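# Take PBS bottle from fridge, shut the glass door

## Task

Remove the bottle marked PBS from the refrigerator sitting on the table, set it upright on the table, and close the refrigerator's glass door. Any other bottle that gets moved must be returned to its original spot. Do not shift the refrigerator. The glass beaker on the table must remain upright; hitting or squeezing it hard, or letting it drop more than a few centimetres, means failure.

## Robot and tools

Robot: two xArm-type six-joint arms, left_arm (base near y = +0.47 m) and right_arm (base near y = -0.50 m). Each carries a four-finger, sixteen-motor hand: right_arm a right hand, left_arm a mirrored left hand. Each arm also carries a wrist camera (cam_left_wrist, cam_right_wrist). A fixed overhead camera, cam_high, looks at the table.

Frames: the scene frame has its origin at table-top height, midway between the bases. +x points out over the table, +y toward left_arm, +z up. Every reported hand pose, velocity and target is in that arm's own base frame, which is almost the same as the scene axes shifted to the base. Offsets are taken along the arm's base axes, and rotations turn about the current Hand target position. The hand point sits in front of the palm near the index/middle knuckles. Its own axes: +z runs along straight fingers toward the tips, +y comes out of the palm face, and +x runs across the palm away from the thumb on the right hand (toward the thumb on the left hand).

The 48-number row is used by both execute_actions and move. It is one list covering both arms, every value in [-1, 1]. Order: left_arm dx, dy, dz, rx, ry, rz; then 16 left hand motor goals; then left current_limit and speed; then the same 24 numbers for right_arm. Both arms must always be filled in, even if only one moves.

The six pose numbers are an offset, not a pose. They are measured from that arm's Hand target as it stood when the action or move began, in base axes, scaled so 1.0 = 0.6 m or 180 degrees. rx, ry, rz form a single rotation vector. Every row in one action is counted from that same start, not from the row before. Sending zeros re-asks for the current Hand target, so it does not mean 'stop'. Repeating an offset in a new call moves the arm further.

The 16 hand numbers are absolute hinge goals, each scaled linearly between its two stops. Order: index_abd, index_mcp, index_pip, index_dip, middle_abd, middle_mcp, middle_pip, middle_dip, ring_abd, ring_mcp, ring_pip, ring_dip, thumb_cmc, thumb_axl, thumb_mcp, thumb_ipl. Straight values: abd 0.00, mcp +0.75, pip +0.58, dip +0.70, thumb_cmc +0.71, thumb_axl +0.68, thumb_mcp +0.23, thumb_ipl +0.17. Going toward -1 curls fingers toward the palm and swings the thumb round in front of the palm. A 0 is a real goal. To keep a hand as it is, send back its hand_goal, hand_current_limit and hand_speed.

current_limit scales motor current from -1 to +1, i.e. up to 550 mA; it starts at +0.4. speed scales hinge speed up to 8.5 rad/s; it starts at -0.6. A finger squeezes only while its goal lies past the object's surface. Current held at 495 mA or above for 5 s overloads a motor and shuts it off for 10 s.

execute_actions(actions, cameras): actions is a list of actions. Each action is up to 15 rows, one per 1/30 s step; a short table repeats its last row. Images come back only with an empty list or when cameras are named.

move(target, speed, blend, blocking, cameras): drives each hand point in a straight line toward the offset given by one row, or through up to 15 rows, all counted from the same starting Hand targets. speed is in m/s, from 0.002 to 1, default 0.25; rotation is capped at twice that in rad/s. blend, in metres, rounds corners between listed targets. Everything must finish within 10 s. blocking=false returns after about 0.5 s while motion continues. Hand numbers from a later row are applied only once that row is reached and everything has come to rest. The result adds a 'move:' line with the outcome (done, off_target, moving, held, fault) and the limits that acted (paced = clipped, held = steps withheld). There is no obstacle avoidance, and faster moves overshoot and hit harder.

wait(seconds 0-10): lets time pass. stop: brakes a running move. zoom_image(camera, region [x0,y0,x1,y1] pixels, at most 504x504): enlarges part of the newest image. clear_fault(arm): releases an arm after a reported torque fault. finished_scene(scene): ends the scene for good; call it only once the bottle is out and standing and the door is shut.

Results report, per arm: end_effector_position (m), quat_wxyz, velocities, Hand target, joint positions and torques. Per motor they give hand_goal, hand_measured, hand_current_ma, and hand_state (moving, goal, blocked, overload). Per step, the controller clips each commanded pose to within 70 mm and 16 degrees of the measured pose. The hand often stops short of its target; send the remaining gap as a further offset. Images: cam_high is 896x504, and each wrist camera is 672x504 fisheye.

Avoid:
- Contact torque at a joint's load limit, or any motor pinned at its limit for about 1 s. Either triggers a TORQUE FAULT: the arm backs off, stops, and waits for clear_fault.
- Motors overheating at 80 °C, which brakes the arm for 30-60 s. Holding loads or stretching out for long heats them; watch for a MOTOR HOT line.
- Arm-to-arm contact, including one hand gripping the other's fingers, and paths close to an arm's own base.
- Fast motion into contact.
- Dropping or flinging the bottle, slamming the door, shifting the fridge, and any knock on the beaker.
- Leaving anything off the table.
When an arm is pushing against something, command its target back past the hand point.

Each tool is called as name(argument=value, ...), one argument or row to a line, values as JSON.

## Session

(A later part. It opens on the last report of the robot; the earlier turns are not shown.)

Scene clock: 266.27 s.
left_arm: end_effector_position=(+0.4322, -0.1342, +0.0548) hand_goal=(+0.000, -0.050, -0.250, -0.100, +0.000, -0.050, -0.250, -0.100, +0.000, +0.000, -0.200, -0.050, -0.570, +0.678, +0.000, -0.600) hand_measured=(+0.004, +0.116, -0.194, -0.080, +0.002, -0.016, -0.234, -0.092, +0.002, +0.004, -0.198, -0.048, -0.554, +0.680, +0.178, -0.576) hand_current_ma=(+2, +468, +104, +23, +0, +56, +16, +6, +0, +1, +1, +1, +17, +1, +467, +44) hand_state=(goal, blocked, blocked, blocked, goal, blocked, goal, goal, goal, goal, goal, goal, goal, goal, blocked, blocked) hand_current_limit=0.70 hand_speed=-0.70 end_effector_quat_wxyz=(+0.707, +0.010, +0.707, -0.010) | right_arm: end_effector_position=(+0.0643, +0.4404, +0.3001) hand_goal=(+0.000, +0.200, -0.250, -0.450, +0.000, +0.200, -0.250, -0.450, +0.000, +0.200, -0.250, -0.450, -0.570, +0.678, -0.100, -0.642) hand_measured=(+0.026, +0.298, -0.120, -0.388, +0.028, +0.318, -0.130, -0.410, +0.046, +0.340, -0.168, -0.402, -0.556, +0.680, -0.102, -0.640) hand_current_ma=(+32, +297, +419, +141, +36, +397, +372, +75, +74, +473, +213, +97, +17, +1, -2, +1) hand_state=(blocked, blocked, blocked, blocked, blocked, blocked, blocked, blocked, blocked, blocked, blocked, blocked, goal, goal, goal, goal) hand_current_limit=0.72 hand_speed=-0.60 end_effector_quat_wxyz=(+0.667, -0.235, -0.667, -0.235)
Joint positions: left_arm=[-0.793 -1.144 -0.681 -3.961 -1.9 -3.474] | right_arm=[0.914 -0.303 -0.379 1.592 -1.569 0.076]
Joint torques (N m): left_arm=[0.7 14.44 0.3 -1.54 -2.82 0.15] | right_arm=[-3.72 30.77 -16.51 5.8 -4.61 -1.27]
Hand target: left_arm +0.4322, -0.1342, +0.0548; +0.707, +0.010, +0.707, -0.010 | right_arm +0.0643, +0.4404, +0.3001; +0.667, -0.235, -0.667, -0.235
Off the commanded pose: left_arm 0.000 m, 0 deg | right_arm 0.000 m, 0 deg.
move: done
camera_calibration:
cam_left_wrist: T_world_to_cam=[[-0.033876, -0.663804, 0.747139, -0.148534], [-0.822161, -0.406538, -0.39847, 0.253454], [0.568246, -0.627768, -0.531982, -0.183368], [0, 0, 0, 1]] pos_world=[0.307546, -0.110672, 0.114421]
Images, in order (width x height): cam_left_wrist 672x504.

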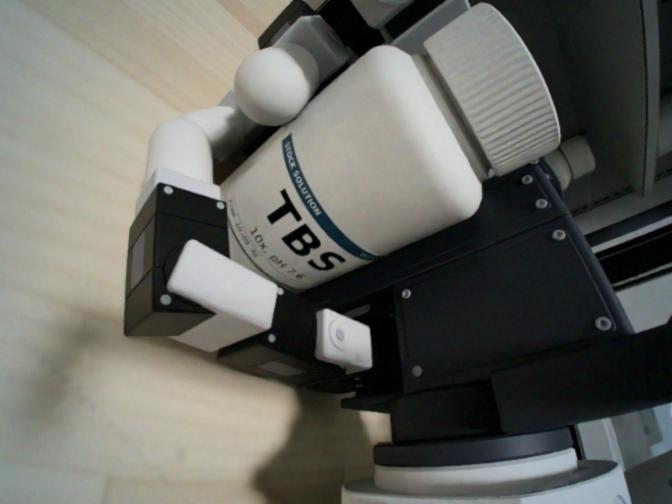

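move(
  target=[
    [0,0,0,0,0,0,0,-0.05,-0.3,-0.15,0,-0.2,-0.4,-0.3,0,-0.2,-0.45,-0.4,-0.571,0.678,-0.1,-0.6,0.76,-0.7,0,0,0,0,0,0,0,0.2,-0.25,-0.45,0,0.2,-0.25,-0.45,0,0.2,-0.25,-0.45,-0.571,0.678,-0.1,-0.643,0.72,-0.6],
    [0,0,0.05,0,0,0,0,-0.05,-0.3,-0.15,0,-0.2,-0.4,-0.3,0,-0.2,-0.45,-0.4,-0.571,0.678,-0.1,-0.6,0.76,-0.7,0,0,0,0,0,0,0,0.2,-0.25,-0.45,0,0.2,-0.25,-0.45,0,0.2,-0.25,-0.45,-0.571,0.678,-0.1,-0.643,0.72,-0.6],
  ],
  speed=0.04,
  cameras=["cam_left_wrist"],
)

zoom_image(
  camera="cam_left_wrist",
  region=[100, 0, 500, 350],
)

Scene clock: 268.13 s.
left_arm: end_effector_position=(+0.4322, -0.1342, +0.0848) hand_goal=(+0.000, -0.050, -0.300, -0.150, +0.000, -0.200, -0.400, -0.300, +0.000, -0.200, -0.450, -0.400, -0.570, +0.678, -0.100, -0.600) hand_measured=(+0.004, +0.116, -0.196, -0.096, +0.004, -0.028, -0.234, -0.124, -0.030, -0.078, -0.280, -0.202, -0.554, +0.680, +0.176, -0.578) hand_current_ma=(+2, +484, +275, +99, +1, +484, +484, +484, -32, +379, +484, +484, +17, +1, +484, +38) hand_state=(goal, blocked, blocked, blocked, goal, blocked, blocked, blocked, blocked, blocked, blocked, blocked, goal, goal, blocked, blocked) hand_current_limit=0.76 hand_speed=-0.70 end_effector_quat_wxyz=(+0.707, +0.010, +0.707, -0.010) | right_arm: end_effector_position=(+0.0643, +0.4404, +0.3001) hand_goal=(+0.000, +0.200, -0.250, -0.450, +0.000, +0.200, -0.250, -0.450, +0.000, +0.200, -0.250, -0.450, -0.570, +0.678, -0.100, -0.642) hand_measured=(+0.026, +0.298, -0.120, -0.388, +0.028, +0.318, -0.130, -0.410, +0.046, +0.340, -0.168, -0.402, -0.556, +0.680, -0.102, -0.640) hand_current_ma=(+32, +297, +419, +141, +36, +397, +372, +75, +74, +473, +213, +97, +17, +1, -2, +1) hand_state=(blocked, blocked, blocked, blocked, blocked, blocked, blocked, blocked, blocked, blocked, blocked, blocked, goal, goal, goal, goal) hand_current_limit=0.72 hand_speed=-0.60 end_effector_quat_wxyz=(+0.667, -0.235, -0.667, -0.235)
Joint positions: left_arm=[-0.793 -1.053 -0.626 -3.953 -1.875 -3.446] | right_arm=[0.914 -0.303 -0.379 1.592 -1.569 0.076]
Joint torques (N m): left_arm=[0.04 33.25 1.08 0.38 -0.81 0.75] | right_arm=[-4.39 29.87 -17.19 5.87 -4.7 -1.34]
Hand target: left_arm +0.4322, -0.1342, +0.0848; +0.707, +0.010, +0.707, -0.010 | right_arm +0.0643, +0.4404, +0.3001; +0.667, -0.235, -0.667, -0.235
Off the commanded pose: left_arm 0.000 m, 0 deg | right_arm 0.000 m, 0 deg.
move: done
camera_calibration:
cam_left_wrist: T_world_to_cam=[[-0.033822, -0.663777, 0.747165, -0.170966], [-0.822164, -0.406581, -0.398421, 0.265397], [0.568246, -0.627768, -0.531982, -0.167408], [0, 0, 0, 1]] pos_world=[0.307546, -0.110672, 0.144422]
Images, in order (width x height): cam_left_wrist 672x504.

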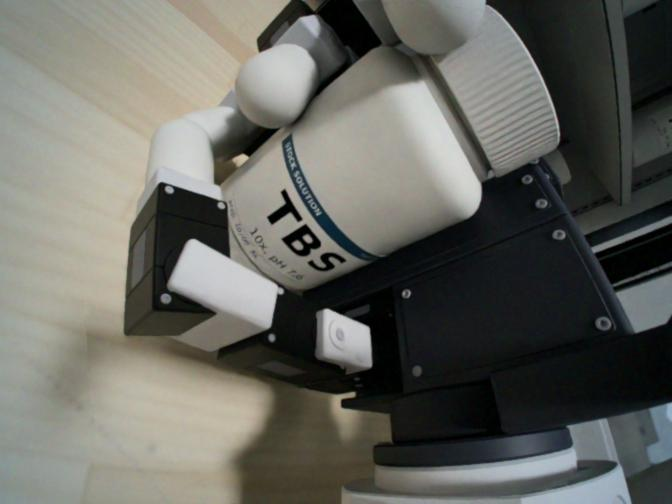

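Scaled by 1.260 from the camera's 672x504 image, which has a finer 960x720 frame.

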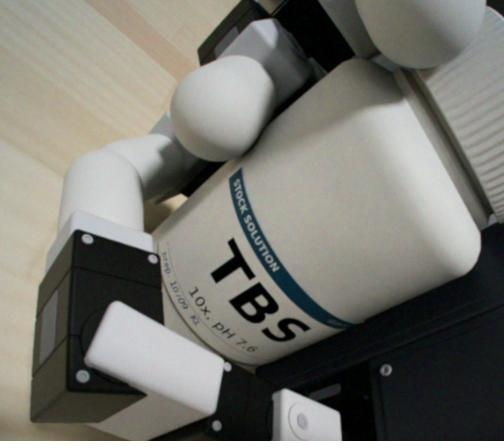

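move(
  target=[
    [0.0,0.0,0.1387,0,0,0,0,-0.05,-0.3,-0.15,0,-0.2,-0.4,-0.3,0,-0.2,-0.45,-0.4,-0.571,0.678,-0.1,-0.6,0.76,-0.7,0,0,0,0,0,0,0,0.2,-0.25,-0.45,0,0.2,-0.25,-0.45,0,0.2,-0.25,-0.45,-0.571,0.678,-0.1,-0.643,0.72,-0.6],
    [0.0003,-0.1672,0.1387,0,0,0,0,-0.05,-0.3,-0.15,0,-0.2,-0.4,-0.3,0,-0.2,-0.45,-0.4,-0.571,0.678,-0.1,-0.6,0.76,-0.7,0,0,0,0,0,0,0,0.2,-0.25,-0.45,0,0.2,-0.25,-0.45,0,0.2,-0.25,-0.45,-0.571,0.678,-0.1,-0.643,0.72,-0.6],
    [0.2047,-0.1723,0.1387,0,0,0,0,-0.05,-0.3,-0.15,0,-0.2,-0.4,-0.3,0,-0.2,-0.45,-0.4,-0.571,0.678,-0.1,-0.6,0.76,-0.7,0,0,0,0,0,0,0,0.2,-0.25,-0.45,0,0.2,-0.25,-0.45,0,0.2,-0.25,-0.45,-0.571,0.678,-0.1,-0.643,0.72,-0.6],
  ],
  speed=[0.1,0.1,0.08],
  blend=[0.02,0.02,0],
  cameras=["cam_left_wrist"],
)

zoom_image(
  camera="cam_left_wrist",
  region=[0, 0, 500, 400],
)

Scene clock: 273.67 s.
left_arm: end_effector_position=(+0.5550, -0.2376, +0.1680) hand_goal=(+0.000, -0.050, -0.300, -0.150, +0.000, -0.200, -0.400, -0.300, +0.000, -0.200, -0.450, -0.400, -0.570, +0.678, -0.100, -0.600) hand_measured=(+0.004, +0.116, -0.196, -0.096, +0.004, -0.028, -0.234, -0.124, -0.030, -0.078, -0.280, -0.204, -0.554, +0.680, +0.176, -0.578) hand_current_ma=(+2, +484, +275, +99, +2, +484, +484, +484, -32, +379, +484, +484, +17, +1, +484, +38) hand_state=(goal, blocked, blocked, blocked, goal, blocked, blocked, blocked, blocked, blocked, blocked, blocked, goal, goal, blocked, blocked) hand_current_limit=0.76 hand_speed=-0.70 end_effector_quat_wxyz=(+0.707, +0.010, +0.707, -0.010) | right_arm: end_effector_position=(+0.0643, +0.4404, +0.3001) hand_goal=(+0.000, +0.200, -0.250, -0.450, +0.000, +0.200, -0.250, -0.450, +0.000, +0.200, -0.250, -0.450, -0.570, +0.678, -0.100, -0.642) hand_measured=(+0.026, +0.298, -0.120, -0.388, +0.028, +0.318, -0.130, -0.410, +0.046, +0.340, -0.168, -0.402, -0.556, +0.680, -0.102, -0.640) hand_current_ma=(+32, +297, +419, +141, +36, +397, +372, +75, +74, +473, +213, +97, +17, +1, -2, +1) hand_state=(blocked, blocked, blocked, blocked, blocked, blocked, blocked, blocked, blocked, blocked, blocked, blocked, goal, goal, goal, goal) hand_current_limit=0.72 hand_speed=-0.60 end_effector_quat_wxyz=(+0.667, -0.235, -0.667, -0.235)
Joint positions: left_arm=[-0.76 -0.877 -0.899 -3.873 -1.556 -3.127] | right_arm=[0.914 -0.303 -0.379 1.592 -1.569 0.076]
Joint torques (N m): left_arm=[2.63 15.36 -10.66 1.14 -0.84 0.77] | right_arm=[-3.24 29.57 -17.07 6.3 -4.72 -1.19]
Hand target: left_arm +0.5550, -0.2376, +0.1680; +0.707, +0.010, +0.707, -0.010 | right_arm +0.0643, +0.4404, +0.3001; +0.667, -0.235, -0.667, -0.235
Off the commanded pose: left_arm 0.000 m, 0 deg | right_arm 0.000 m, 0 deg.
move: done
camera_calibration:
cam_left_wrist: T_world_to_cam=[[-0.0339135, -0.663762, 0.747175, -0.297646], [-0.822184, -0.406512, -0.398448, 0.357536], [0.56821, -0.627828, -0.531948, -0.257791], [0, 0, 0, 1]] pos_world=[0.430346, -0.214072, 0.227722]
Images, in order (width x height): cam_left_wrist 672x504.

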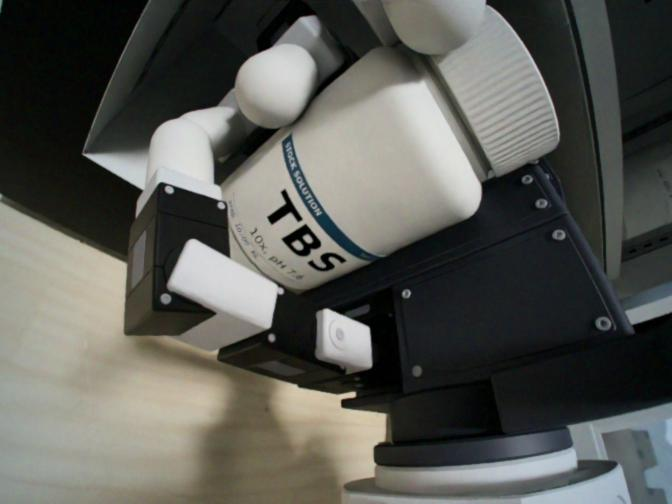

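Scaled by 1.008 from the camera's 672x504 image, which has a finer 960x720 frame.

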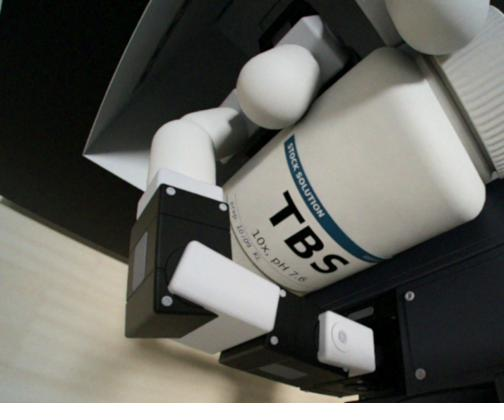

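move(
  target=[
    [0.1,-0.0033,0,0,0,0,0,-0.05,-0.3,-0.15,0,-0.2,-0.4,-0.3,0,-0.2,-0.45,-0.4,-0.571,0.678,-0.1,-0.6,0.76,-0.7,0,0,0,0,0,0,0,0.2,-0.25,-0.45,0,0.2,-0.25,-0.45,0,0.2,-0.25,-0.45,-0.571,0.678,-0.1,-0.643,0.72,-0.6],
    [0.1,-0.0033,-0.0217,0,0,0,0,-0.05,-0.3,-0.15,0,-0.2,-0.4,-0.3,0,-0.2,-0.45,-0.4,-0.571,0.678,-0.1,-0.6,0.76,-0.7,0,0,0,0,0,0,0,0.2,-0.25,-0.45,0,0.2,-0.25,-0.45,0,0.2,-0.25,-0.45,-0.571,0.678,-0.1,-0.643,0.72,-0.6],
  ],
  speed=[0.06,0.02],
  cameras=["cam_left_wrist"],
)

zoom_image(
  camera="cam_left_wrist",
  region=[0, 0, 500, 400],
)

Scene clock: 276.23 s.
left_arm: end_effector_position=(+0.6150, -0.2396, +0.1551) hand_goal=(+0.000, -0.050, -0.300, -0.150, +0.000, -0.200, -0.400, -0.300, +0.000, -0.200, -0.450, -0.400, -0.570, +0.678, -0.100, -0.600) hand_measured=(+0.004, +0.116, -0.196, -0.096, +0.004, -0.028, -0.234, -0.124, -0.030, -0.078, -0.280, -0.204, -0.554, +0.680, +0.176, -0.578) hand_current_ma=(+2, +484, +275, +99, +2, +484, +484, +484, -32, +379, +484, +484, +17, +1, +484, +38) hand_state=(goal, blocked, blocked, blocked, goal, blocked, blocked, blocked, blocked, blocked, blocked, blocked, goal, goal, blocked, blocked) hand_current_limit=0.76 hand_speed=-0.70 end_effector_quat_wxyz=(+0.707, +0.010, +0.707, -0.010) | right_arm: end_effector_position=(+0.0643, +0.4404, +0.3001) hand_goal=(+0.000, +0.200, -0.250, -0.450, +0.000, +0.200, -0.250, -0.450, +0.000, +0.200, -0.250, -0.450, -0.570, +0.678, -0.100, -0.642) hand_measured=(+0.026, +0.298, -0.120, -0.388, +0.028, +0.318, -0.130, -0.410, +0.046, +0.340, -0.168, -0.402, -0.556, +0.680, -0.102, -0.640) hand_current_ma=(+32, +297, +419, +141, +36, +397, +372, +75, +74, +473, +213, +97, +17, +1, -2, +1) hand_state=(blocked, blocked, blocked, blocked, blocked, blocked, blocked, blocked, blocked, blocked, blocked, blocked, goal, goal, goal, goal) hand_current_limit=0.72 hand_speed=-0.60 end_effector_quat_wxyz=(+0.667, -0.235, -0.667, -0.235)
Joint positions: left_arm=[-0.681 -0.957 -1.044 -3.796 -1.502 -3.088] | right_arm=[0.914 -0.303 -0.379 1.592 -1.569 0.076]
Joint torques (N m): left_arm=[3.17 16.66 -12.48 0.86 -3.78 0.11] | right_arm=[-4.91 29.67 -16.58 5.5 -4.89 -1.35]
Hand target: left_arm +0.6150, -0.2396, +0.1550; +0.707, +0.010, +0.707, -0.010 | right_arm +0.0643, +0.4404, +0.3001; +0.667, -0.235, -0.667, -0.235
Off the commanded pose: left_arm 0.000 m, 0 deg | right_arm 0.000 m, 0 deg.
move: done
camera_calibration:
cam_left_wrist: T_world_to_cam=[[-0.033822, -0.663777, 0.747165, -0.287205], [-0.822164, -0.406581, -0.398421, 0.400885], [0.568246, -0.627768, -0.531982, -0.299989], [0, 0, 0, 1]] pos_world=[0.490346, -0.215972, 0.214722]
Images, in order (width x height): cam_left_wrist 672x504.

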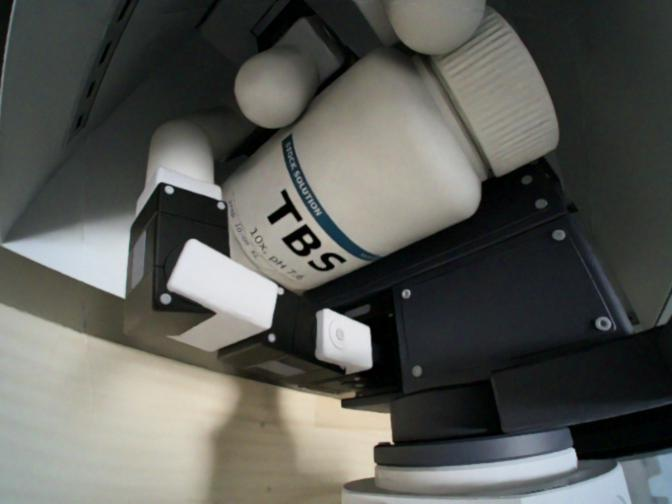

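Scaled by 1.008 from the camera's 672x504 image, which has a finer 960x720 frame.

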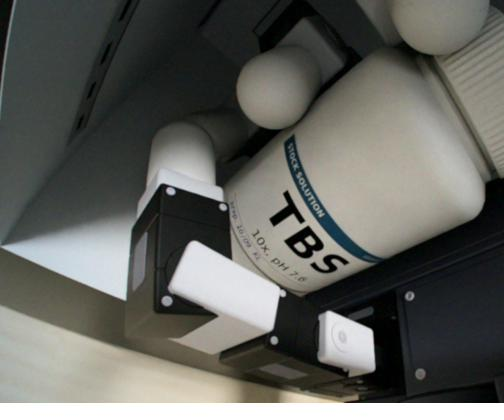

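move(
  target=[
    [0,0,-0.0045,0,0,0,0,-0.05,-0.3,-0.15,0,-0.2,-0.4,-0.3,0,-0.2,-0.45,-0.4,-0.571,0.678,-0.1,-0.6,0.76,-0.7,0,0,0,0,0,0,0,0.2,-0.25,-0.45,0,0.2,-0.25,-0.45,0,0.2,-0.25,-0.45,-0.571,0.678,-0.1,-0.643,0.72,-0.6],
    [0,0,-0.004,0,0,0,0,0.10,-0.18,-0.08,0,0.1,-0.18,-0.08,0,0.1,-0.15,-0.03,-0.571,0.678,0.18,-0.58,0.4,-0.8,0,0,0,0,0,0,0,0.2,-0.25,-0.45,0,0.2,-0.25,-0.45,0,0.2,-0.25,-0.45,-0.571,0.678,-0.1,-0.643,0.72,-0.6],
    [0,0,-0.004,0,0,0,0,0.4,-0.007,0.116,0,0.4,-0.007,0.116,0,0.4,-0.007,0.116,-0.571,0.678,0.281,-0.643,0.4,-0.7,0,0,0,0,0,0,0,0.2,-0.25,-0.45,0,0.2,-0.25,-0.45,0,0.2,-0.25,-0.45,-0.571,0.678,-0.1,-0.643,0.72,-0.6],
    [0,0,-0.004,0,0,0,0,0.685,-0.007,0.116,0,0.685,-0.007,0.116,0,0.685,-0.007,0.116,-0.571,0.678,0.281,-0.643,0.4,-0.7,0,0,0,0,0,0,0,0.2,-0.25,-0.45,0,0.2,-0.25,-0.45,0,0.2,-0.25,-0.45,-0.571,0.678,-0.1,-0.643,0.72,-0.6],
  ],
  speed=0.02,
  cameras=["cam_left_wrist"],
)

zoom_image(
  camera="cam_left_wrist",
  region=[100, 0, 500, 350],
)

Scene clock: 279.20 s.
left_arm: end_effector_position=(+0.6150, -0.2396, +0.1526) hand_goal=(+0.000, +0.686, -0.006, +0.116, +0.000, +0.686, -0.006, +0.116, +0.000, +0.686, -0.006, +0.116, -0.570, +0.678, +0.282, -0.642) hand_measured=(+0.004, +0.684, -0.008, +0.114, +0.006, +0.684, -0.008, +0.114, +0.000, +0.684, -0.008, +0.114, -0.554, +0.680, +0.280, -0.640) hand_current_ma=(+2, -1, -1, -1, +3, -1, -1, -1, +0, -1, -1, -1, +17, +1, -1, +1) hand_state=(goal, goal, goal, goal, goal, goal, goal, goal, goal, goal, goal, goal, goal, goal, goal, goal) hand_current_limit=0.40 hand_speed=-0.70 end_effector_quat_wxyz=(+0.707, +0.010, +0.707, -0.010) | right_arm: end_effector_position=(+0.0643, +0.4404, +0.3001) hand_goal=(+0.000, +0.200, -0.250, -0.450, +0.000, +0.200, -0.250, -0.450, +0.000, +0.200, -0.250, -0.450, -0.570, +0.678, -0.100, -0.642) hand_measured=(+0.026, +0.298, -0.120, -0.388, +0.028, +0.318, -0.130, -0.410, +0.046, +0.340, -0.168, -0.402, -0.556, +0.680, -0.102, -0.640) hand_current_ma=(+32, +297, +419, +141, +36, +397, +372, +75, +74, +473, +213, +97, +17, +1, -2, +1) hand_state=(blocked, blocked, blocked, blocked, blocked, blocked, blocked, blocked, blocked, blocked, blocked, blocked, goal, goal, goal, goal) hand_current_limit=0.72 hand_speed=-0.60 end_effector_quat_wxyz=(+0.667, -0.235, -0.667, -0.235)
Joint positions: left_arm=[-0.681 -0.962 -1.047 -3.796 -1.504 -3.09] | right_arm=[0.914 -0.303 -0.379 1.592 -1.569 0.076]
Joint torques (N m): left_arm=[0.37 41.02 -5.41 -0.45 -0.83 0.45] | right_arm=[-3.46 29.34 -16.54 5.3 -4.66 -1.33]
Hand target: left_arm +0.6150, -0.2396, +0.1526; +0.707, +0.010, +0.707, -0.010 | right_arm +0.0643, +0.4404, +0.3001; +0.667, -0.235, -0.667, -0.235
Off the commanded pose: left_arm 0.000 m, 0 deg | right_arm 0.000 m, 0 deg.
move: done
camera_calibration:
cam_left_wrist: T_world_to_cam=[[-0.033822, -0.663777, 0.747165, -0.285337], [-0.822164, -0.406581, -0.398421, 0.399889], [0.568246, -0.627768, -0.531982, -0.301319], [0, 0, 0, 1]] pos_world=[0.490346, -0.215972, 0.212222]
Images, in order (width x height): cam_left_wrist 672x504.

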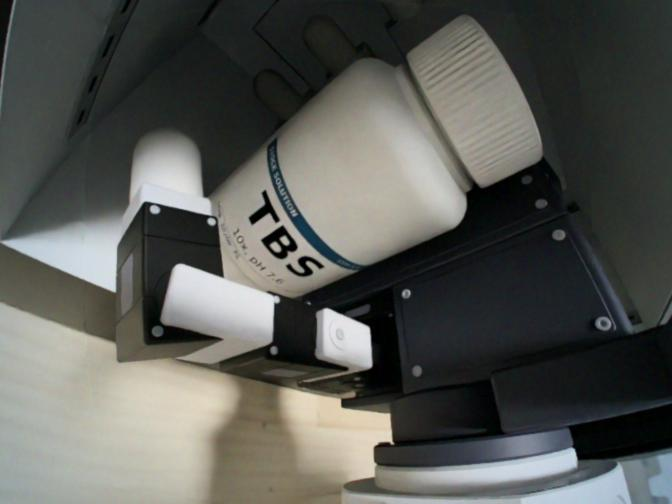

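Scaled by 1.260 from the camera's 672x504 image, which has a finer 960x720 frame.

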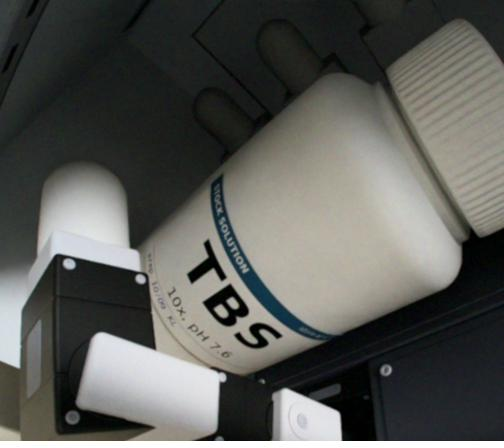

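move(
  target=[
    [-0.0005,-0.0167,0,0,0,0,0,0.685,-0.007,0.116,0,0.685,-0.007,0.116,0,0.685,-0.007,0.116,-0.571,0.678,0.281,-0.643,0.4,-0.6,0,0,0,0,0,0,0,0.2,-0.25,-0.45,0,0.2,-0.25,-0.45,0,0.2,-0.25,-0.45,-0.571,0.678,-0.1,-0.643,0.72,-0.6],
    [-0.0667,-0.015,0,0,0,0,0,0.685,-0.007,0.116,0,0.685,-0.007,0.116,0,0.685,-0.007,0.116,-0.571,0.678,0.393,-0.643,0.4,-0.6,0,0,0,0,0,0,0,0.2,-0.25,-0.45,0,0.2,-0.25,-0.45,0,0.2,-0.25,-0.45,-0.571,0.678,-0.1,-0.643,0.72,-0.6],
    [-0.0667,-0.015,0,0,0,0,0,0.77,0.58,0.7,0,0.77,0.58,0.7,0,0.77,0.58,0.7,-0.571,0.678,0.393,-0.643,0.4,-0.6,0,0,0,0,0,0,0,0.2,-0.25,-0.45,0,0.2,-0.25,-0.45,0,0.2,-0.25,-0.45,-0.571,0.678,-0.1,-0.643,0.72,-0.6],
  ],
  speed=0.05,
  cameras=["cam_left_wrist"],
)

zoom_image(
  camera="cam_left_wrist",
  region=[100, 0, 500, 350],
)

Scene clock: 282.63 s.
left_arm: end_effector_position=(+0.5750, -0.2486, +0.1526) hand_goal=(+0.000, +0.770, +0.580, +0.700, +0.000, +0.770, +0.580, +0.700, +0.000, +0.770, +0.580, +0.700, -0.570, +0.678, +0.394, -0.642) hand_measured=(+0.004, +0.768, +0.578, +0.698, +0.006, +0.768, +0.578, +0.698, +0.002, +0.768, +0.578, +0.698, -0.554, +0.680, +0.392, -0.640) hand_current_ma=(+2, -1, -1, -1, +3, -1, -1, -1, +0, -1, -1, -1, +17, +1, -1, +1) hand_state=(goal, goal, goal, goal, goal, goal, goal, goal, goal, goal, goal, goal, goal, goal, goal, goal) hand_current_limit=0.40 hand_speed=-0.60 end_effector_quat_wxyz=(+0.707, +0.010, +0.707, -0.010) | right_arm: end_effector_position=(+0.0643, +0.4404, +0.3001) hand_goal=(+0.000, +0.200, -0.250, -0.450, +0.000, +0.200, -0.250, -0.450, +0.000, +0.200, -0.250, -0.450, -0.570, +0.678, -0.100, -0.642) hand_measured=(+0.026, +0.298, -0.120, -0.388, +0.028, +0.318, -0.130, -0.410, +0.046, +0.340, -0.168, -0.402, -0.556, +0.680, -0.102, -0.640) hand_current_ma=(+32, +297, +419, +141, +36, +397, +372, +75, +74, +473, +213, +97, +17, +1, -2, +1) hand_state=(blocked, blocked, blocked, blocked, blocked, blocked, blocked, blocked, blocked, blocked, blocked, blocked, goal, goal, goal, goal) hand_current_limit=0.72 hand_speed=-0.60 end_effector_quat_wxyz=(+0.667, -0.235, -0.667, -0.235)
Joint positions: left_arm=[-0.748 -0.937 -0.977 -3.861 -1.542 -3.115] | right_arm=[0.914 -0.303 -0.379 1.592 -1.569 0.076]
Joint torques (N m): left_arm=[0.39 38.76 -5.7 0.38 -3.24 -0.02] | right_arm=[-2.98 30.38 -16.63 6.28 -4.67 -1.17]
Hand target: left_arm +0.5750, -0.2486, +0.1526; +0.707, +0.010, +0.707, -0.010 | right_arm +0.0643, +0.4404, +0.3001; +0.667, -0.235, -0.667, -0.235
Off the commanded pose: left_arm 0.000 m, 0 deg | right_arm 0.000 m, 0 deg.
move: done
camera_calibration:
cam_left_wrist: T_world_to_cam=[[-0.033876, -0.663804, 0.747139, -0.29264], [-0.822161, -0.406538, -0.39847, 0.363362], [0.568246, -0.627768, -0.531982, -0.284239], [0, 0, 0, 1]] pos_world=[0.450346, -0.224972, 0.212221]
Images, in order (width x height): cam_left_wrist 672x504.

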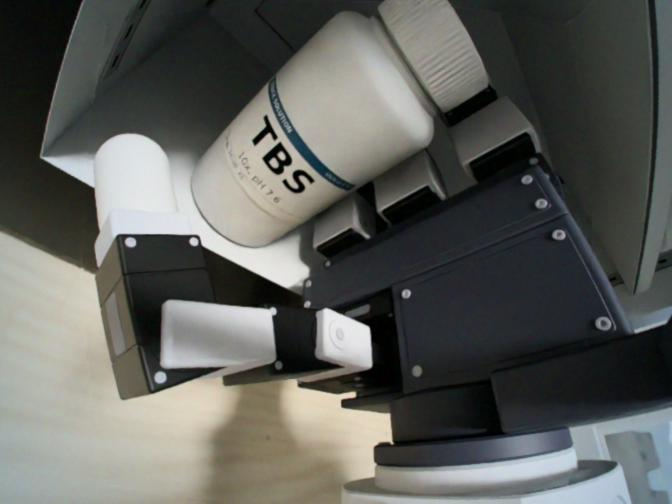

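Scaled by 1.260 from the camera's 672x504 image, which has a finer 960x720 frame.

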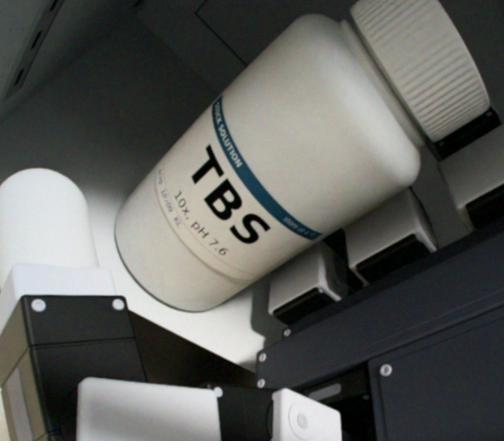

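move(
  target=[
    [-0.27,0.0075,0,0,0,0,0,0.77,0.58,0.7,0,0.77,0.58,0.7,0,0.77,0.58,0.7,-0.571,0.678,0.393,-0.643,0.4,-0.6,0,0,0,0,0,0,0,0.2,-0.25,-0.45,0,0.2,-0.25,-0.45,0,0.2,-0.25,-0.45,-0.571,0.678,-0.1,-0.643,0.72,-0.6],
    [-0.304,0.0957,0,0,0,0,0,0.754,0.576,0.696,0,0.754,0.576,0.696,0,0.754,0.576,0.696,-0.571,0.678,0.393,-0.643,0.4,-0.6,0,0,0,0,0,0,0,0.2,-0.25,-0.45,0,0.2,-0.25,-0.45,0,0.2,-0.25,-0.45,-0.571,0.678,-0.1,-0.643,0.72,-0.6],
  ],
  speed=0.12,
  cameras=["cam_left_wrist"],
)

zoom_image(
  camera="cam_left_wrist",
  region=[100, 0, 500, 350],
)

Scene clock: 286.63 s.
left_arm: end_effector_position=(+0.3926, -0.1912, +0.1526) hand_goal=(+0.000, +0.754, +0.576, +0.696, +0.000, +0.754, +0.576, +0.696, +0.000, +0.754, +0.576, +0.696, -0.570, +0.678, +0.394, -0.642) hand_measured=(+0.004, +0.756, +0.578, +0.698, +0.006, +0.756, +0.578, +0.698, +0.002, +0.758, +0.578, +0.698, -0.554, +0.680, +0.392, -0.640) hand_current_ma=(+2, +1, +1, +0, +3, +1, +0, +0, +0, +1, +0, +0, +17, +1, -1, +1) hand_state=(goal, goal, goal, goal, goal, goal, goal, goal, goal, goal, goal, goal, goal, goal, goal, goal) hand_current_limit=0.40 hand_speed=-0.60 end_effector_quat_wxyz=(+0.707, +0.010, +0.707, -0.010) | right_arm: end_effector_position=(+0.0643, +0.4404, +0.3001) hand_goal=(+0.000, +0.200, -0.250, -0.450, +0.000, +0.200, -0.250, -0.450, +0.000, +0.200, -0.250, -0.450, -0.570, +0.678, -0.100, -0.642) hand_measured=(+0.026, +0.298, -0.120, -0.388, +0.028, +0.318, -0.130, -0.410, +0.046, +0.340, -0.168, -0.402, -0.556, +0.680, -0.102, -0.640) hand_current_ma=(+32, +297, +419, +141, +36, +397, +372, +75, +74, +473, +213, +97, +17, +1, -2, +1) hand_state=(blocked, blocked, blocked, blocked, blocked, blocked, blocked, blocked, blocked, blocked, blocked, blocked, goal, goal, goal, goal) hand_current_limit=0.72 hand_speed=-0.60 end_effector_quat_wxyz=(+0.667, -0.235, -0.667, -0.235)
Joint positions: left_arm=[-1.008 -0.835 -0.563 -4.138 -1.722 -3.369] | right_arm=[0.914 -0.303 -0.379 1.592 -1.569 0.076]
Joint torques (N m): left_arm=[2.44 31.8 -0.68 0.26 -3.32 -0.09] | right_arm=[-4.9 30.13 -16.05 6.18 -4.68 -1.25]
Hand target: left_arm +0.3926, -0.1912, +0.1526; +0.707, +0.010, +0.707, -0.010 | right_arm +0.0643, +0.4404, +0.3001; +0.667, -0.235, -0.667, -0.235
Off the commanded pose: left_arm 0.000 m, 0 deg | right_arm 0.000 m, 0 deg.
move: done
camera_calibration:
cam_left_wrist: T_world_to_cam=[[-0.033876, -0.663804, 0.747139, -0.260717], [-0.822161, -0.406538, -0.39847, 0.236735], [0.568246, -0.627768, -0.531982, -0.144558], [0, 0, 0, 1]] pos_world=[0.267946, -0.167572, 0.212221]
Images, in order (width x height): cam_left_wrist 672x504.

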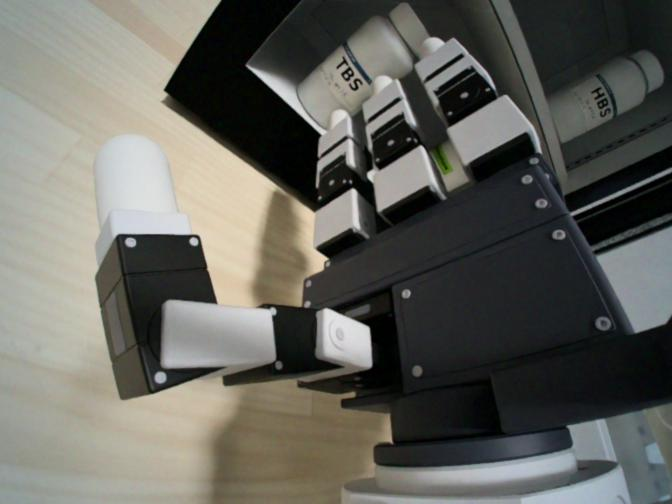

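Scaled by 1.260 from the camera's 672x504 image, which has a finer 960x720 frame.

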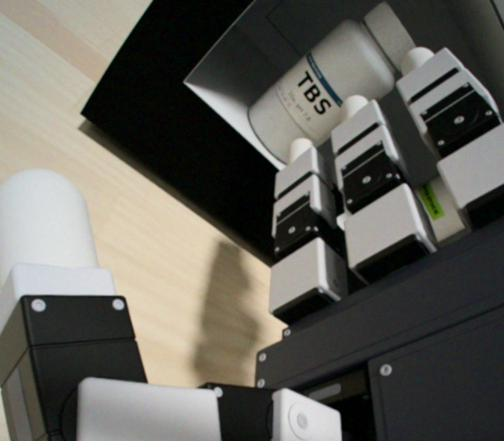

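move(
  target=[
    [0.0567,-0.0016,0,0,0,0,0,0.754,0.576,0.696,0,0.754,0.576,0.696,0,0.754,0.576,0.696,-0.571,0.678,0.393,-0.643,0.4,-0.6,0,0,0,0,0,0,0,0.2,-0.25,-0.45,0,0.2,-0.25,-0.45,0,0.2,-0.25,-0.45,-0.571,0.678,-0.1,-0.643,0.72,-0.6],
    [0.0167,-0.0005,0,0,0,0,0,0.754,0.576,0.696,0,0.754,0.576,0.696,0,0.754,0.576,0.696,-0.571,0.678,0.393,-0.643,0.4,-0.6,0,0,0,0,0,0,0,0.2,-0.25,-0.45,0,0.2,-0.25,-0.45,0,0.2,-0.25,-0.45,-0.571,0.678,-0.1,-0.643,0.72,-0.6],
  ],
  speed=0.04,
  cameras=["cam_left_wrist"],
)

zoom_image(
  camera="cam_left_wrist",
  region=[200, 0, 450, 200],
)

Scene clock: 295.17 s.
left_arm: end_effector_position=(+0.4026, -0.1915, +0.1526) hand_goal=(+0.000, +0.754, +0.576, +0.696, +0.000, +0.754, +0.576, +0.696, +0.000, +0.754, +0.576, +0.696, -0.570, +0.678, +0.394, -0.642) hand_measured=(+0.004, +0.756, +0.578, +0.698, +0.006, +0.756, +0.578, +0.698, +0.002, +0.756, +0.578, +0.698, -0.554, +0.680, +0.392, -0.640) hand_current_ma=(+2, +0, +0, +0, +2, +0, +0, +0, +0, +0, +0, +0, +17, +1, -1, +1) hand_state=(goal, goal, goal, goal, goal, goal, goal, goal, goal, goal, goal, goal, goal, goal, goal, goal) hand_current_limit=0.40 hand_speed=-0.60 end_effector_quat_wxyz=(+0.707, +0.010, +0.707, -0.010) | right_arm: end_effector_position=(+0.0643, +0.4404, +0.3001) hand_goal=(+0.000, +0.200, -0.250, -0.450, +0.000, +0.200, -0.250, -0.450, +0.000, +0.200, -0.250, -0.450, -0.570, +0.678, -0.100, -0.642) hand_measured=(+0.026, +0.298, -0.120, -0.388, +0.028, +0.318, -0.130, -0.410, +0.046, +0.340, -0.168, -0.402, -0.556, +0.680, -0.102, -0.640) hand_current_ma=(+32, +297, +419, +141, +36, +397, +372, +75, +74, +473, +213, +97, +17, +1, -2, +1) hand_state=(blocked, blocked, blocked, blocked, blocked, blocked, blocked, blocked, blocked, blocked, blocked, blocked, goal, goal, goal, goal) hand_current_limit=0.72 hand_speed=-0.60 end_effector_quat_wxyz=(+0.667, -0.235, -0.667, -0.235)
Joint positions: left_arm=[-0.982 -0.836 -0.576 -4.111 -1.721 -3.355] | right_arm=[0.914 -0.303 -0.379 1.592 -1.569 0.076]
Joint torques (N m): left_arm=[-1.75 32.1 -1.51 -1.92 -3.29 -0.01] | right_arm=[-5.06 29.52 -16.1 6.19 -4.69 -1.27]
Hand target: left_arm +0.4026, -0.1915, +0.1526; +0.707, +0.010, +0.707, -0.010 | right_arm +0.0643, +0.4404, +0.3001; +0.667, -0.235, -0.667, -0.235
Off the commanded pose: left_arm 0.000 m, 0 deg | right_arm 0.000 m, 0 deg.
move: done
camera_calibration:
cam_left_wrist: T_world_to_cam=[[-0.033822, -0.663777, 0.747165, -0.260593], [-0.822164, -0.406581, -0.398421, 0.244818], [0.568246, -0.627768, -0.531982, -0.150428], [0, 0, 0, 1]] pos_world=[0.277946, -0.167872, 0.212222]
Images, in order (width x height): cam_left_wrist 672x504.

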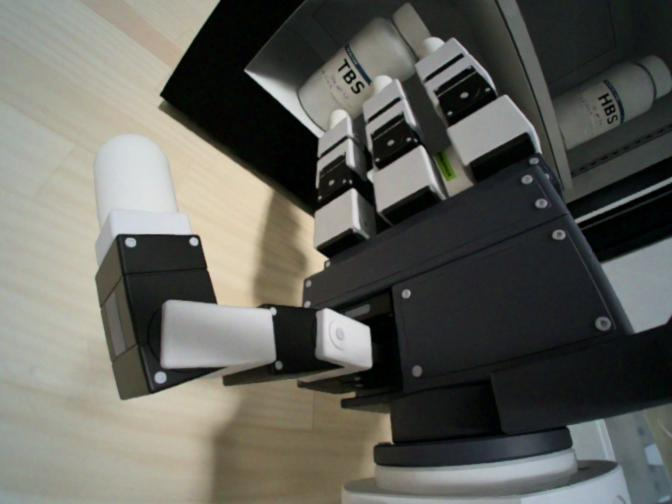

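Scaled by 2.016 from the camera's 672x504 image, which has a finer 960x720 frame.

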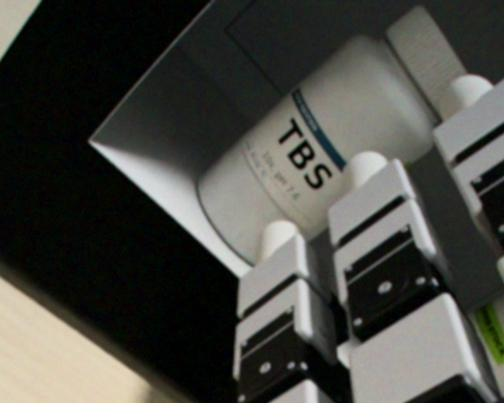

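move(
  target=[
    [0.04,-0.0011,0,0,0,0,0,0.754,0.576,0.696,0,0.754,0.576,0.696,0,0.754,0.576,0.696,-0.571,0.678,0.393,-0.643,0.4,-0.6,0,0,0,0,0,0,0,0.2,-0.25,-0.45,0,0.2,-0.25,-0.45,0,0.2,-0.25,-0.45,-0.571,0.678,-0.1,-0.643,0.72,-0.6],
  ],
  speed=0.03,
  cameras=["cam_left_wrist"],
)

zoom_image(
  camera="cam_left_wrist",
  region=[200, 0, 450, 200],
)

Scene clock: 296.60 s.
left_arm: end_effector_position=(+0.4266, -0.1921, +0.1526) hand_goal=(+0.000, +0.754, +0.576, +0.696, +0.000, +0.754, +0.576, +0.696, +0.000, +0.754, +0.576, +0.696, -0.570, +0.678, +0.394, -0.642) hand_measured=(+0.004, +0.756, +0.578, +0.698, +0.006, +0.756, +0.578, +0.698, +0.002, +0.756, +0.578, +0.698, -0.554, +0.680, +0.392, -0.640) hand_current_ma=(+2, +0, +0, +0, +2, +0, +0, +0, +0, +0, +0, +0, +17, +1, -1, +1) hand_state=(goal, goal, goal, goal, goal, goal, goal, goal, goal, goal, goal, goal, goal, goal, goal, goal) hand_current_limit=0.40 hand_speed=-0.60 end_effector_quat_wxyz=(+0.707, +0.010, +0.707, -0.010) | right_arm: end_effector_position=(+0.0643, +0.4404, +0.3001) hand_goal=(+0.000, +0.200, -0.250, -0.450, +0.000, +0.200, -0.250, -0.450, +0.000, +0.200, -0.250, -0.450, -0.570, +0.678, -0.100, -0.642) hand_measured=(+0.026, +0.298, -0.120, -0.388, +0.028, +0.318, -0.130, -0.410, +0.046, +0.340, -0.168, -0.402, -0.556, +0.680, -0.102, -0.640) hand_current_ma=(+32, +297, +419, +141, +36, +397, +372, +75, +74, +473, +213, +97, +17, +1, -2, +1) hand_state=(blocked, blocked, blocked, blocked, blocked, blocked, blocked, blocked, blocked, blocked, blocked, blocked, goal, goal, goal, goal) hand_current_limit=0.72 hand_speed=-0.60 end_effector_quat_wxyz=(+0.667, -0.235, -0.667, -0.235)
Joint positions: left_arm=[-0.925 -0.841 -0.61 -4.051 -1.715 -3.322] | right_arm=[0.914 -0.303 -0.379 1.592 -1.569 0.076]
Joint torques (N m): left_arm=[2.84 12.72 -6.68 0.61 -0.7 0.32] | right_arm=[-2.56 30.5 -16.61 6.02 -4.57 -1.11]
Hand target: left_arm +0.4266, -0.1921, +0.1526; +0.707, +0.010, +0.707, -0.010 | right_arm +0.0643, +0.4404, +0.3001; +0.667, -0.235, -0.667, -0.235
Off the commanded pose: left_arm 0.000 m, 0 deg | right_arm 0.000 m, 0 deg.
move: done
camera_calibration:
cam_left_wrist: T_world_to_cam=[[-0.033876, -0.663804, 0.747139, -0.260229], [-0.822161, -0.406538, -0.39847, 0.264282], [0.568246, -0.627768, -0.531982, -0.164506], [0, 0, 0, 1]] pos_world=[0.301946, -0.168572, 0.212221]
Images, in order (width x height): cam_left_wrist 672x504.

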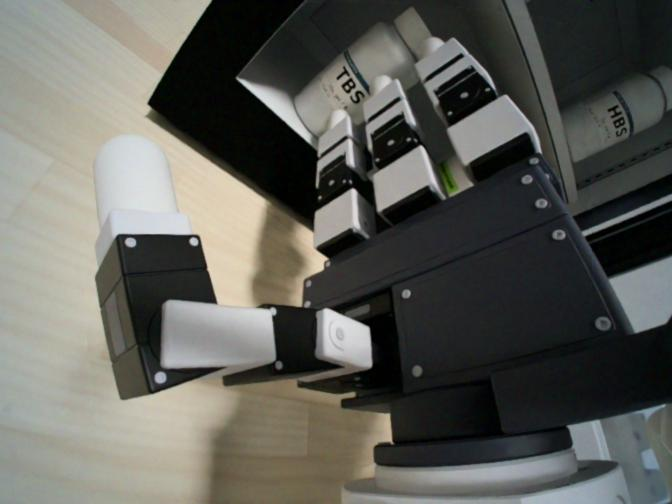

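Scaled by 2.016 from the camera's 672x504 image, which has a finer 960x720 frame.

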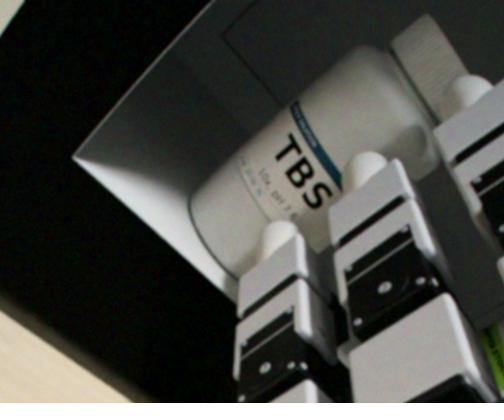

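move(
  target=[
    [0.0192,-0.0005,0,0,0,0,0,0.754,0.576,0.696,0,0.754,0.576,0.696,0,0.754,0.576,0.696,-0.571,0.678,0.393,-0.643,0.4,-0.6,0,0,0,0,0,0,0,0.2,-0.25,-0.45,0,0.2,-0.25,-0.45,0,0.2,-0.25,-0.45,-0.571,0.678,-0.1,-0.643,0.72,-0.6],
  ],
  speed=0.03,
  cameras=["cam_left_wrist"],
)

zoom_image(
  camera="cam_left_wrist",
  region=[200, 0, 450, 200],
)

Scene clock: 299.30 s.
left_arm: end_effector_position=(+0.4381, -0.1924, +0.1526) hand_goal=(+0.000, +0.754, +0.576, +0.696, +0.000, +0.754, +0.576, +0.696, +0.000, +0.754, +0.576, +0.696, -0.570, +0.678, +0.394, -0.642) hand_measured=(+0.004, +0.756, +0.578, +0.698, +0.004, +0.756, +0.578, +0.698, +0.002, +0.756, +0.578, +0.698, -0.554, +0.680, +0.392, -0.640) hand_current_ma=(+2, +0, +0, +0, +2, +0, +0, +0, +0, +0, +0, +0, +17, +1, -1, +1) hand_state=(goal, goal, goal, goal, goal, goal, goal, goal, goal, goal, goal, goal, goal, goal, goal, goal) hand_current_limit=0.40 hand_speed=-0.60 end_effector_quat_wxyz=(+0.707, +0.010, +0.707, -0.010) | right_arm: end_effector_position=(+0.0643, +0.4404, +0.3001) hand_goal=(+0.000, +0.200, -0.250, -0.450, +0.000, +0.200, -0.250, -0.450, +0.000, +0.200, -0.250, -0.450, -0.570, +0.678, -0.100, -0.642) hand_measured=(+0.026, +0.298, -0.120, -0.388, +0.028, +0.318, -0.130, -0.410, +0.046, +0.340, -0.168, -0.402, -0.556, +0.680, -0.102, -0.640) hand_current_ma=(+32, +297, +419, +141, +36, +397, +372, +75, +74, +473, +213, +97, +17, +1, -2, +1) hand_state=(blocked, blocked, blocked, blocked, blocked, blocked, blocked, blocked, blocked, blocked, blocked, blocked, goal, goal, goal, goal) hand_current_limit=0.72 hand_speed=-0.60 end_effector_quat_wxyz=(+0.667, -0.235, -0.667, -0.235)
Joint positions: left_arm=[-0.899 -0.843 -0.627 -4.023 -1.71 -3.307] | right_arm=[0.914 -0.303 -0.379 1.592 -1.569 0.076]
Joint torques (N m): left_arm=[4.13 12.88 -7.13 0.78 -0.64 0.4] | right_arm=[-5.27 30.48 -16.31 6.04 -4.59 -1.32]
Hand target: left_arm +0.4381, -0.1924, +0.1526; +0.707, +0.010, +0.707, -0.010 | right_arm +0.0643, +0.4404, +0.3001; +0.667, -0.235, -0.667, -0.235
Off the commanded pose: left_arm 0.000 m, 0 deg | right_arm 0.000 m, 0 deg.
move: done
camera_calibration:
cam_left_wrist: T_world_to_cam=[[-0.033876, -0.663804, 0.747139, -0.260038], [-0.822161, -0.406538, -0.39847, 0.273615], [0.568246, -0.627768, -0.531982, -0.171229], [0, 0, 0, 1]] pos_world=[0.313446, -0.168872, 0.212221]
Images, in order (width x height): cam_left_wrist 672x504.

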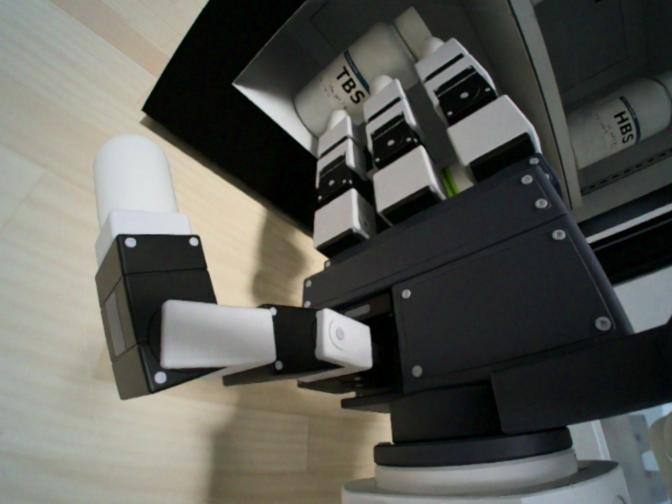

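Scaled by 2.016 from the camera's 672x504 image, which has a finer 960x720 frame.

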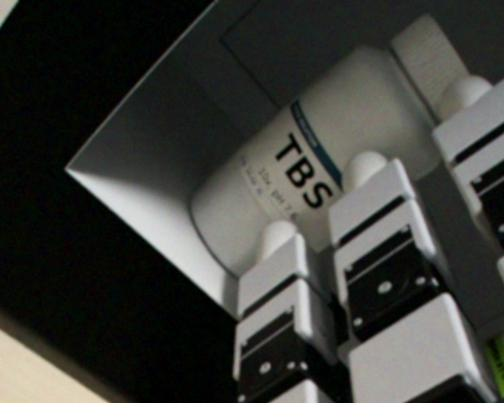

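move(
  target=[
    [-0.116,0,0,0,0,0,0,0.754,0.576,0.696,0,0.754,0.576,0.696,0,0.754,0.576,0.696,-0.571,0.678,0.393,-0.643,0.4,-0.6,0,0,0,0,0,0,0,0.2,-0.25,-0.45,0,0.2,-0.25,-0.45,0,0.2,-0.25,-0.45,-0.571,0.678,-0.1,-0.643,0.72,-0.6],
    [-0.1488,0.0175,0.345,0,0,0,0,0.754,0.576,0.696,0,0.754,0.576,0.696,0,0.754,0.576,0.696,-0.571,0.678,0.393,-0.643,0.4,-0.6,0,0,0,0,0,0,0,0.2,-0.25,-0.45,0,0.2,-0.25,-0.45,0,0.2,-0.25,-0.45,-0.571,0.678,-0.1,-0.643,0.72,-0.6],
    [-0.1403,0.3175,0.378,0,0,0.1667,0,0.754,0.576,0.696,0,0.754,0.576,0.696,0,0.754,0.576,0.696,-0.571,0.678,0.393,-0.643,0.4,-0.6,0,0,0,0,0,0,0,0.2,-0.25,-0.45,0,0.2,-0.25,-0.45,0,0.2,-0.25,-0.45,-0.571,0.678,-0.1,-0.643,0.72,-0.6],
    [-0.2625,0.7212,0.378,0,0,0.5,0,0.754,0.576,0.696,0,0.754,0.576,0.696,0,0.754,0.576,0.696,-0.571,0.678,0.393,-0.643,0.4,-0.6,0,0,0,0,0,0,0,0.2,-0.25,-0.45,0,0.2,-0.25,-0.45,0,0.2,-0.25,-0.45,-0.571,0.678,-0.1,-0.643,0.72,-0.6],
  ],
  speed=0.2,
  blend=[0.02,0.04,0.04,0],
  cameras=["all"],
)

Scene clock: 305.87 s.
left_arm: end_effector_position=(+0.2806, +0.2403, +0.3794) hand_goal=(+0.000, +0.754, +0.576, +0.696, +0.000, +0.754, +0.576, +0.696, +0.000, +0.754, +0.576, +0.696, -0.570, +0.678, +0.394, -0.642) hand_measured=(+0.004, +0.756, +0.578, +0.698, +0.004, +0.756, +0.578, +0.698, +0.002, +0.756, +0.578, +0.698, -0.554, +0.680, +0.392, -0.640) hand_current_ma=(+2, +0, +0, +0, +1, +0, +0, +0, +1, +0, +0, +0, +16, +1, -1, +1) hand_state=(goal, goal, goal, goal, goal, goal, goal, goal, goal, goal, goal, goal, goal, goal, goal, goal) hand_current_limit=0.40 hand_speed=-0.60 end_effector_quat_wxyz=(+0.507, -0.492, +0.507, +0.493) | right_arm: end_effector_position=(+0.0643, +0.4404, +0.3001) hand_goal=(+0.000, +0.200, -0.250, -0.450, +0.000, +0.200, -0.250, -0.450, +0.000, +0.200, -0.250, -0.450, -0.570, +0.678, -0.100, -0.642) hand_measured=(+0.026, +0.298, -0.120, -0.388, +0.028, +0.318, -0.130, -0.410, +0.046, +0.340, -0.168, -0.402, -0.556, +0.680, -0.102, -0.640) hand_current_ma=(+32, +297, +419, +141, +36, +397, +372, +75, +74, +473, +213, +97, +17, +1, -2, +1) hand_state=(blocked, blocked, blocked, blocked, blocked, blocked, blocked, blocked, blocked, blocked, blocked, blocked, goal, goal, goal, goal) hand_current_limit=0.72 hand_speed=-0.60 end_effector_quat_wxyz=(+0.667, -0.235, -0.667, -0.235)
Joint positions: left_arm=[0.05 -0.179 -0.539 -4.639 -1.544 -2.782] | right_arm=[0.914 -0.303 -0.379 1.592 -1.569 0.076]
Joint torques (N m): left_arm=[1.25 7.08 -15.21 -0.41 -3.28 0.48] | right_arm=[-5.1 30.6 -16.11 6.52 -4.59 -1.1]
Hand target: left_arm +0.2806, +0.2403, +0.3794; +0.507, -0.492, +0.507, +0.493 | right_arm +0.0643, +0.4404, +0.3001; +0.667, -0.235, -0.667, -0.235
Off the commanded pose: left_arm 0.000 m, 0 deg | right_arm 0.000 m, 0 deg.
move: done
camera_calibration:
cam_left_wrist: T_world_to_cam=[[0.663761, -0.0339114, 0.747176, -0.494739], [0.406514, -0.822184, -0.398446, 0.165506], [0.627828, 0.56821, -0.531948, 0.00642877], [0, 0, 0, 1]] pos_world=[0.257072, 0.115646, 0.439022]
cam_right_wrist: T_world_to_cam=[[0.444149, 0.457077, -0.770592, 0.0234923], [0.27586, -0.888063, -0.367757, 0.428315], [-0.852428, -0.0492367, -0.520521, 0.355717], [0, 0, 0, 1]] pos_world=[0.174634, 0.387147, 0.360777]

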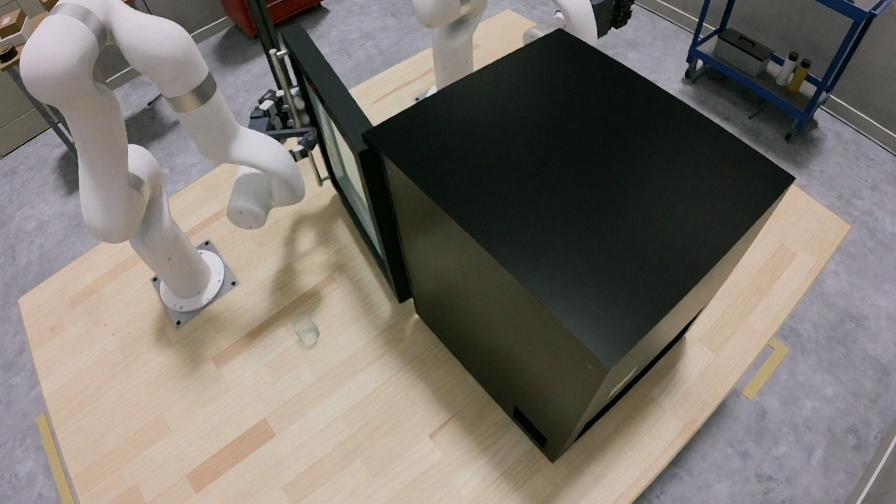

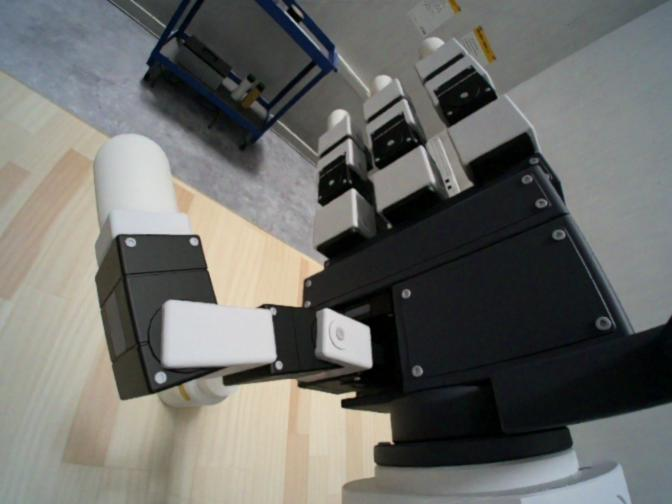

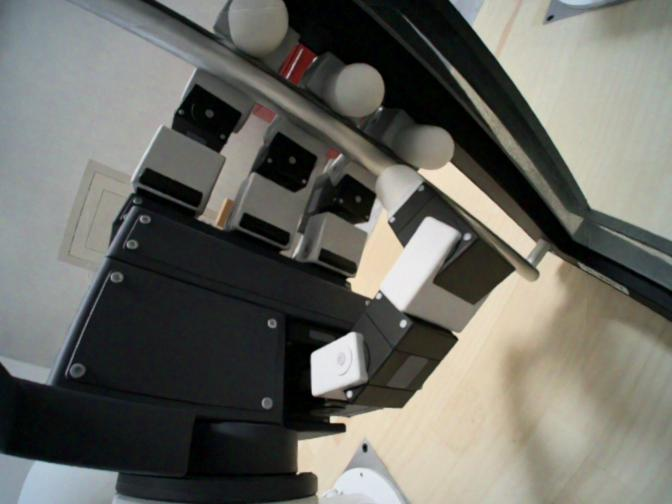

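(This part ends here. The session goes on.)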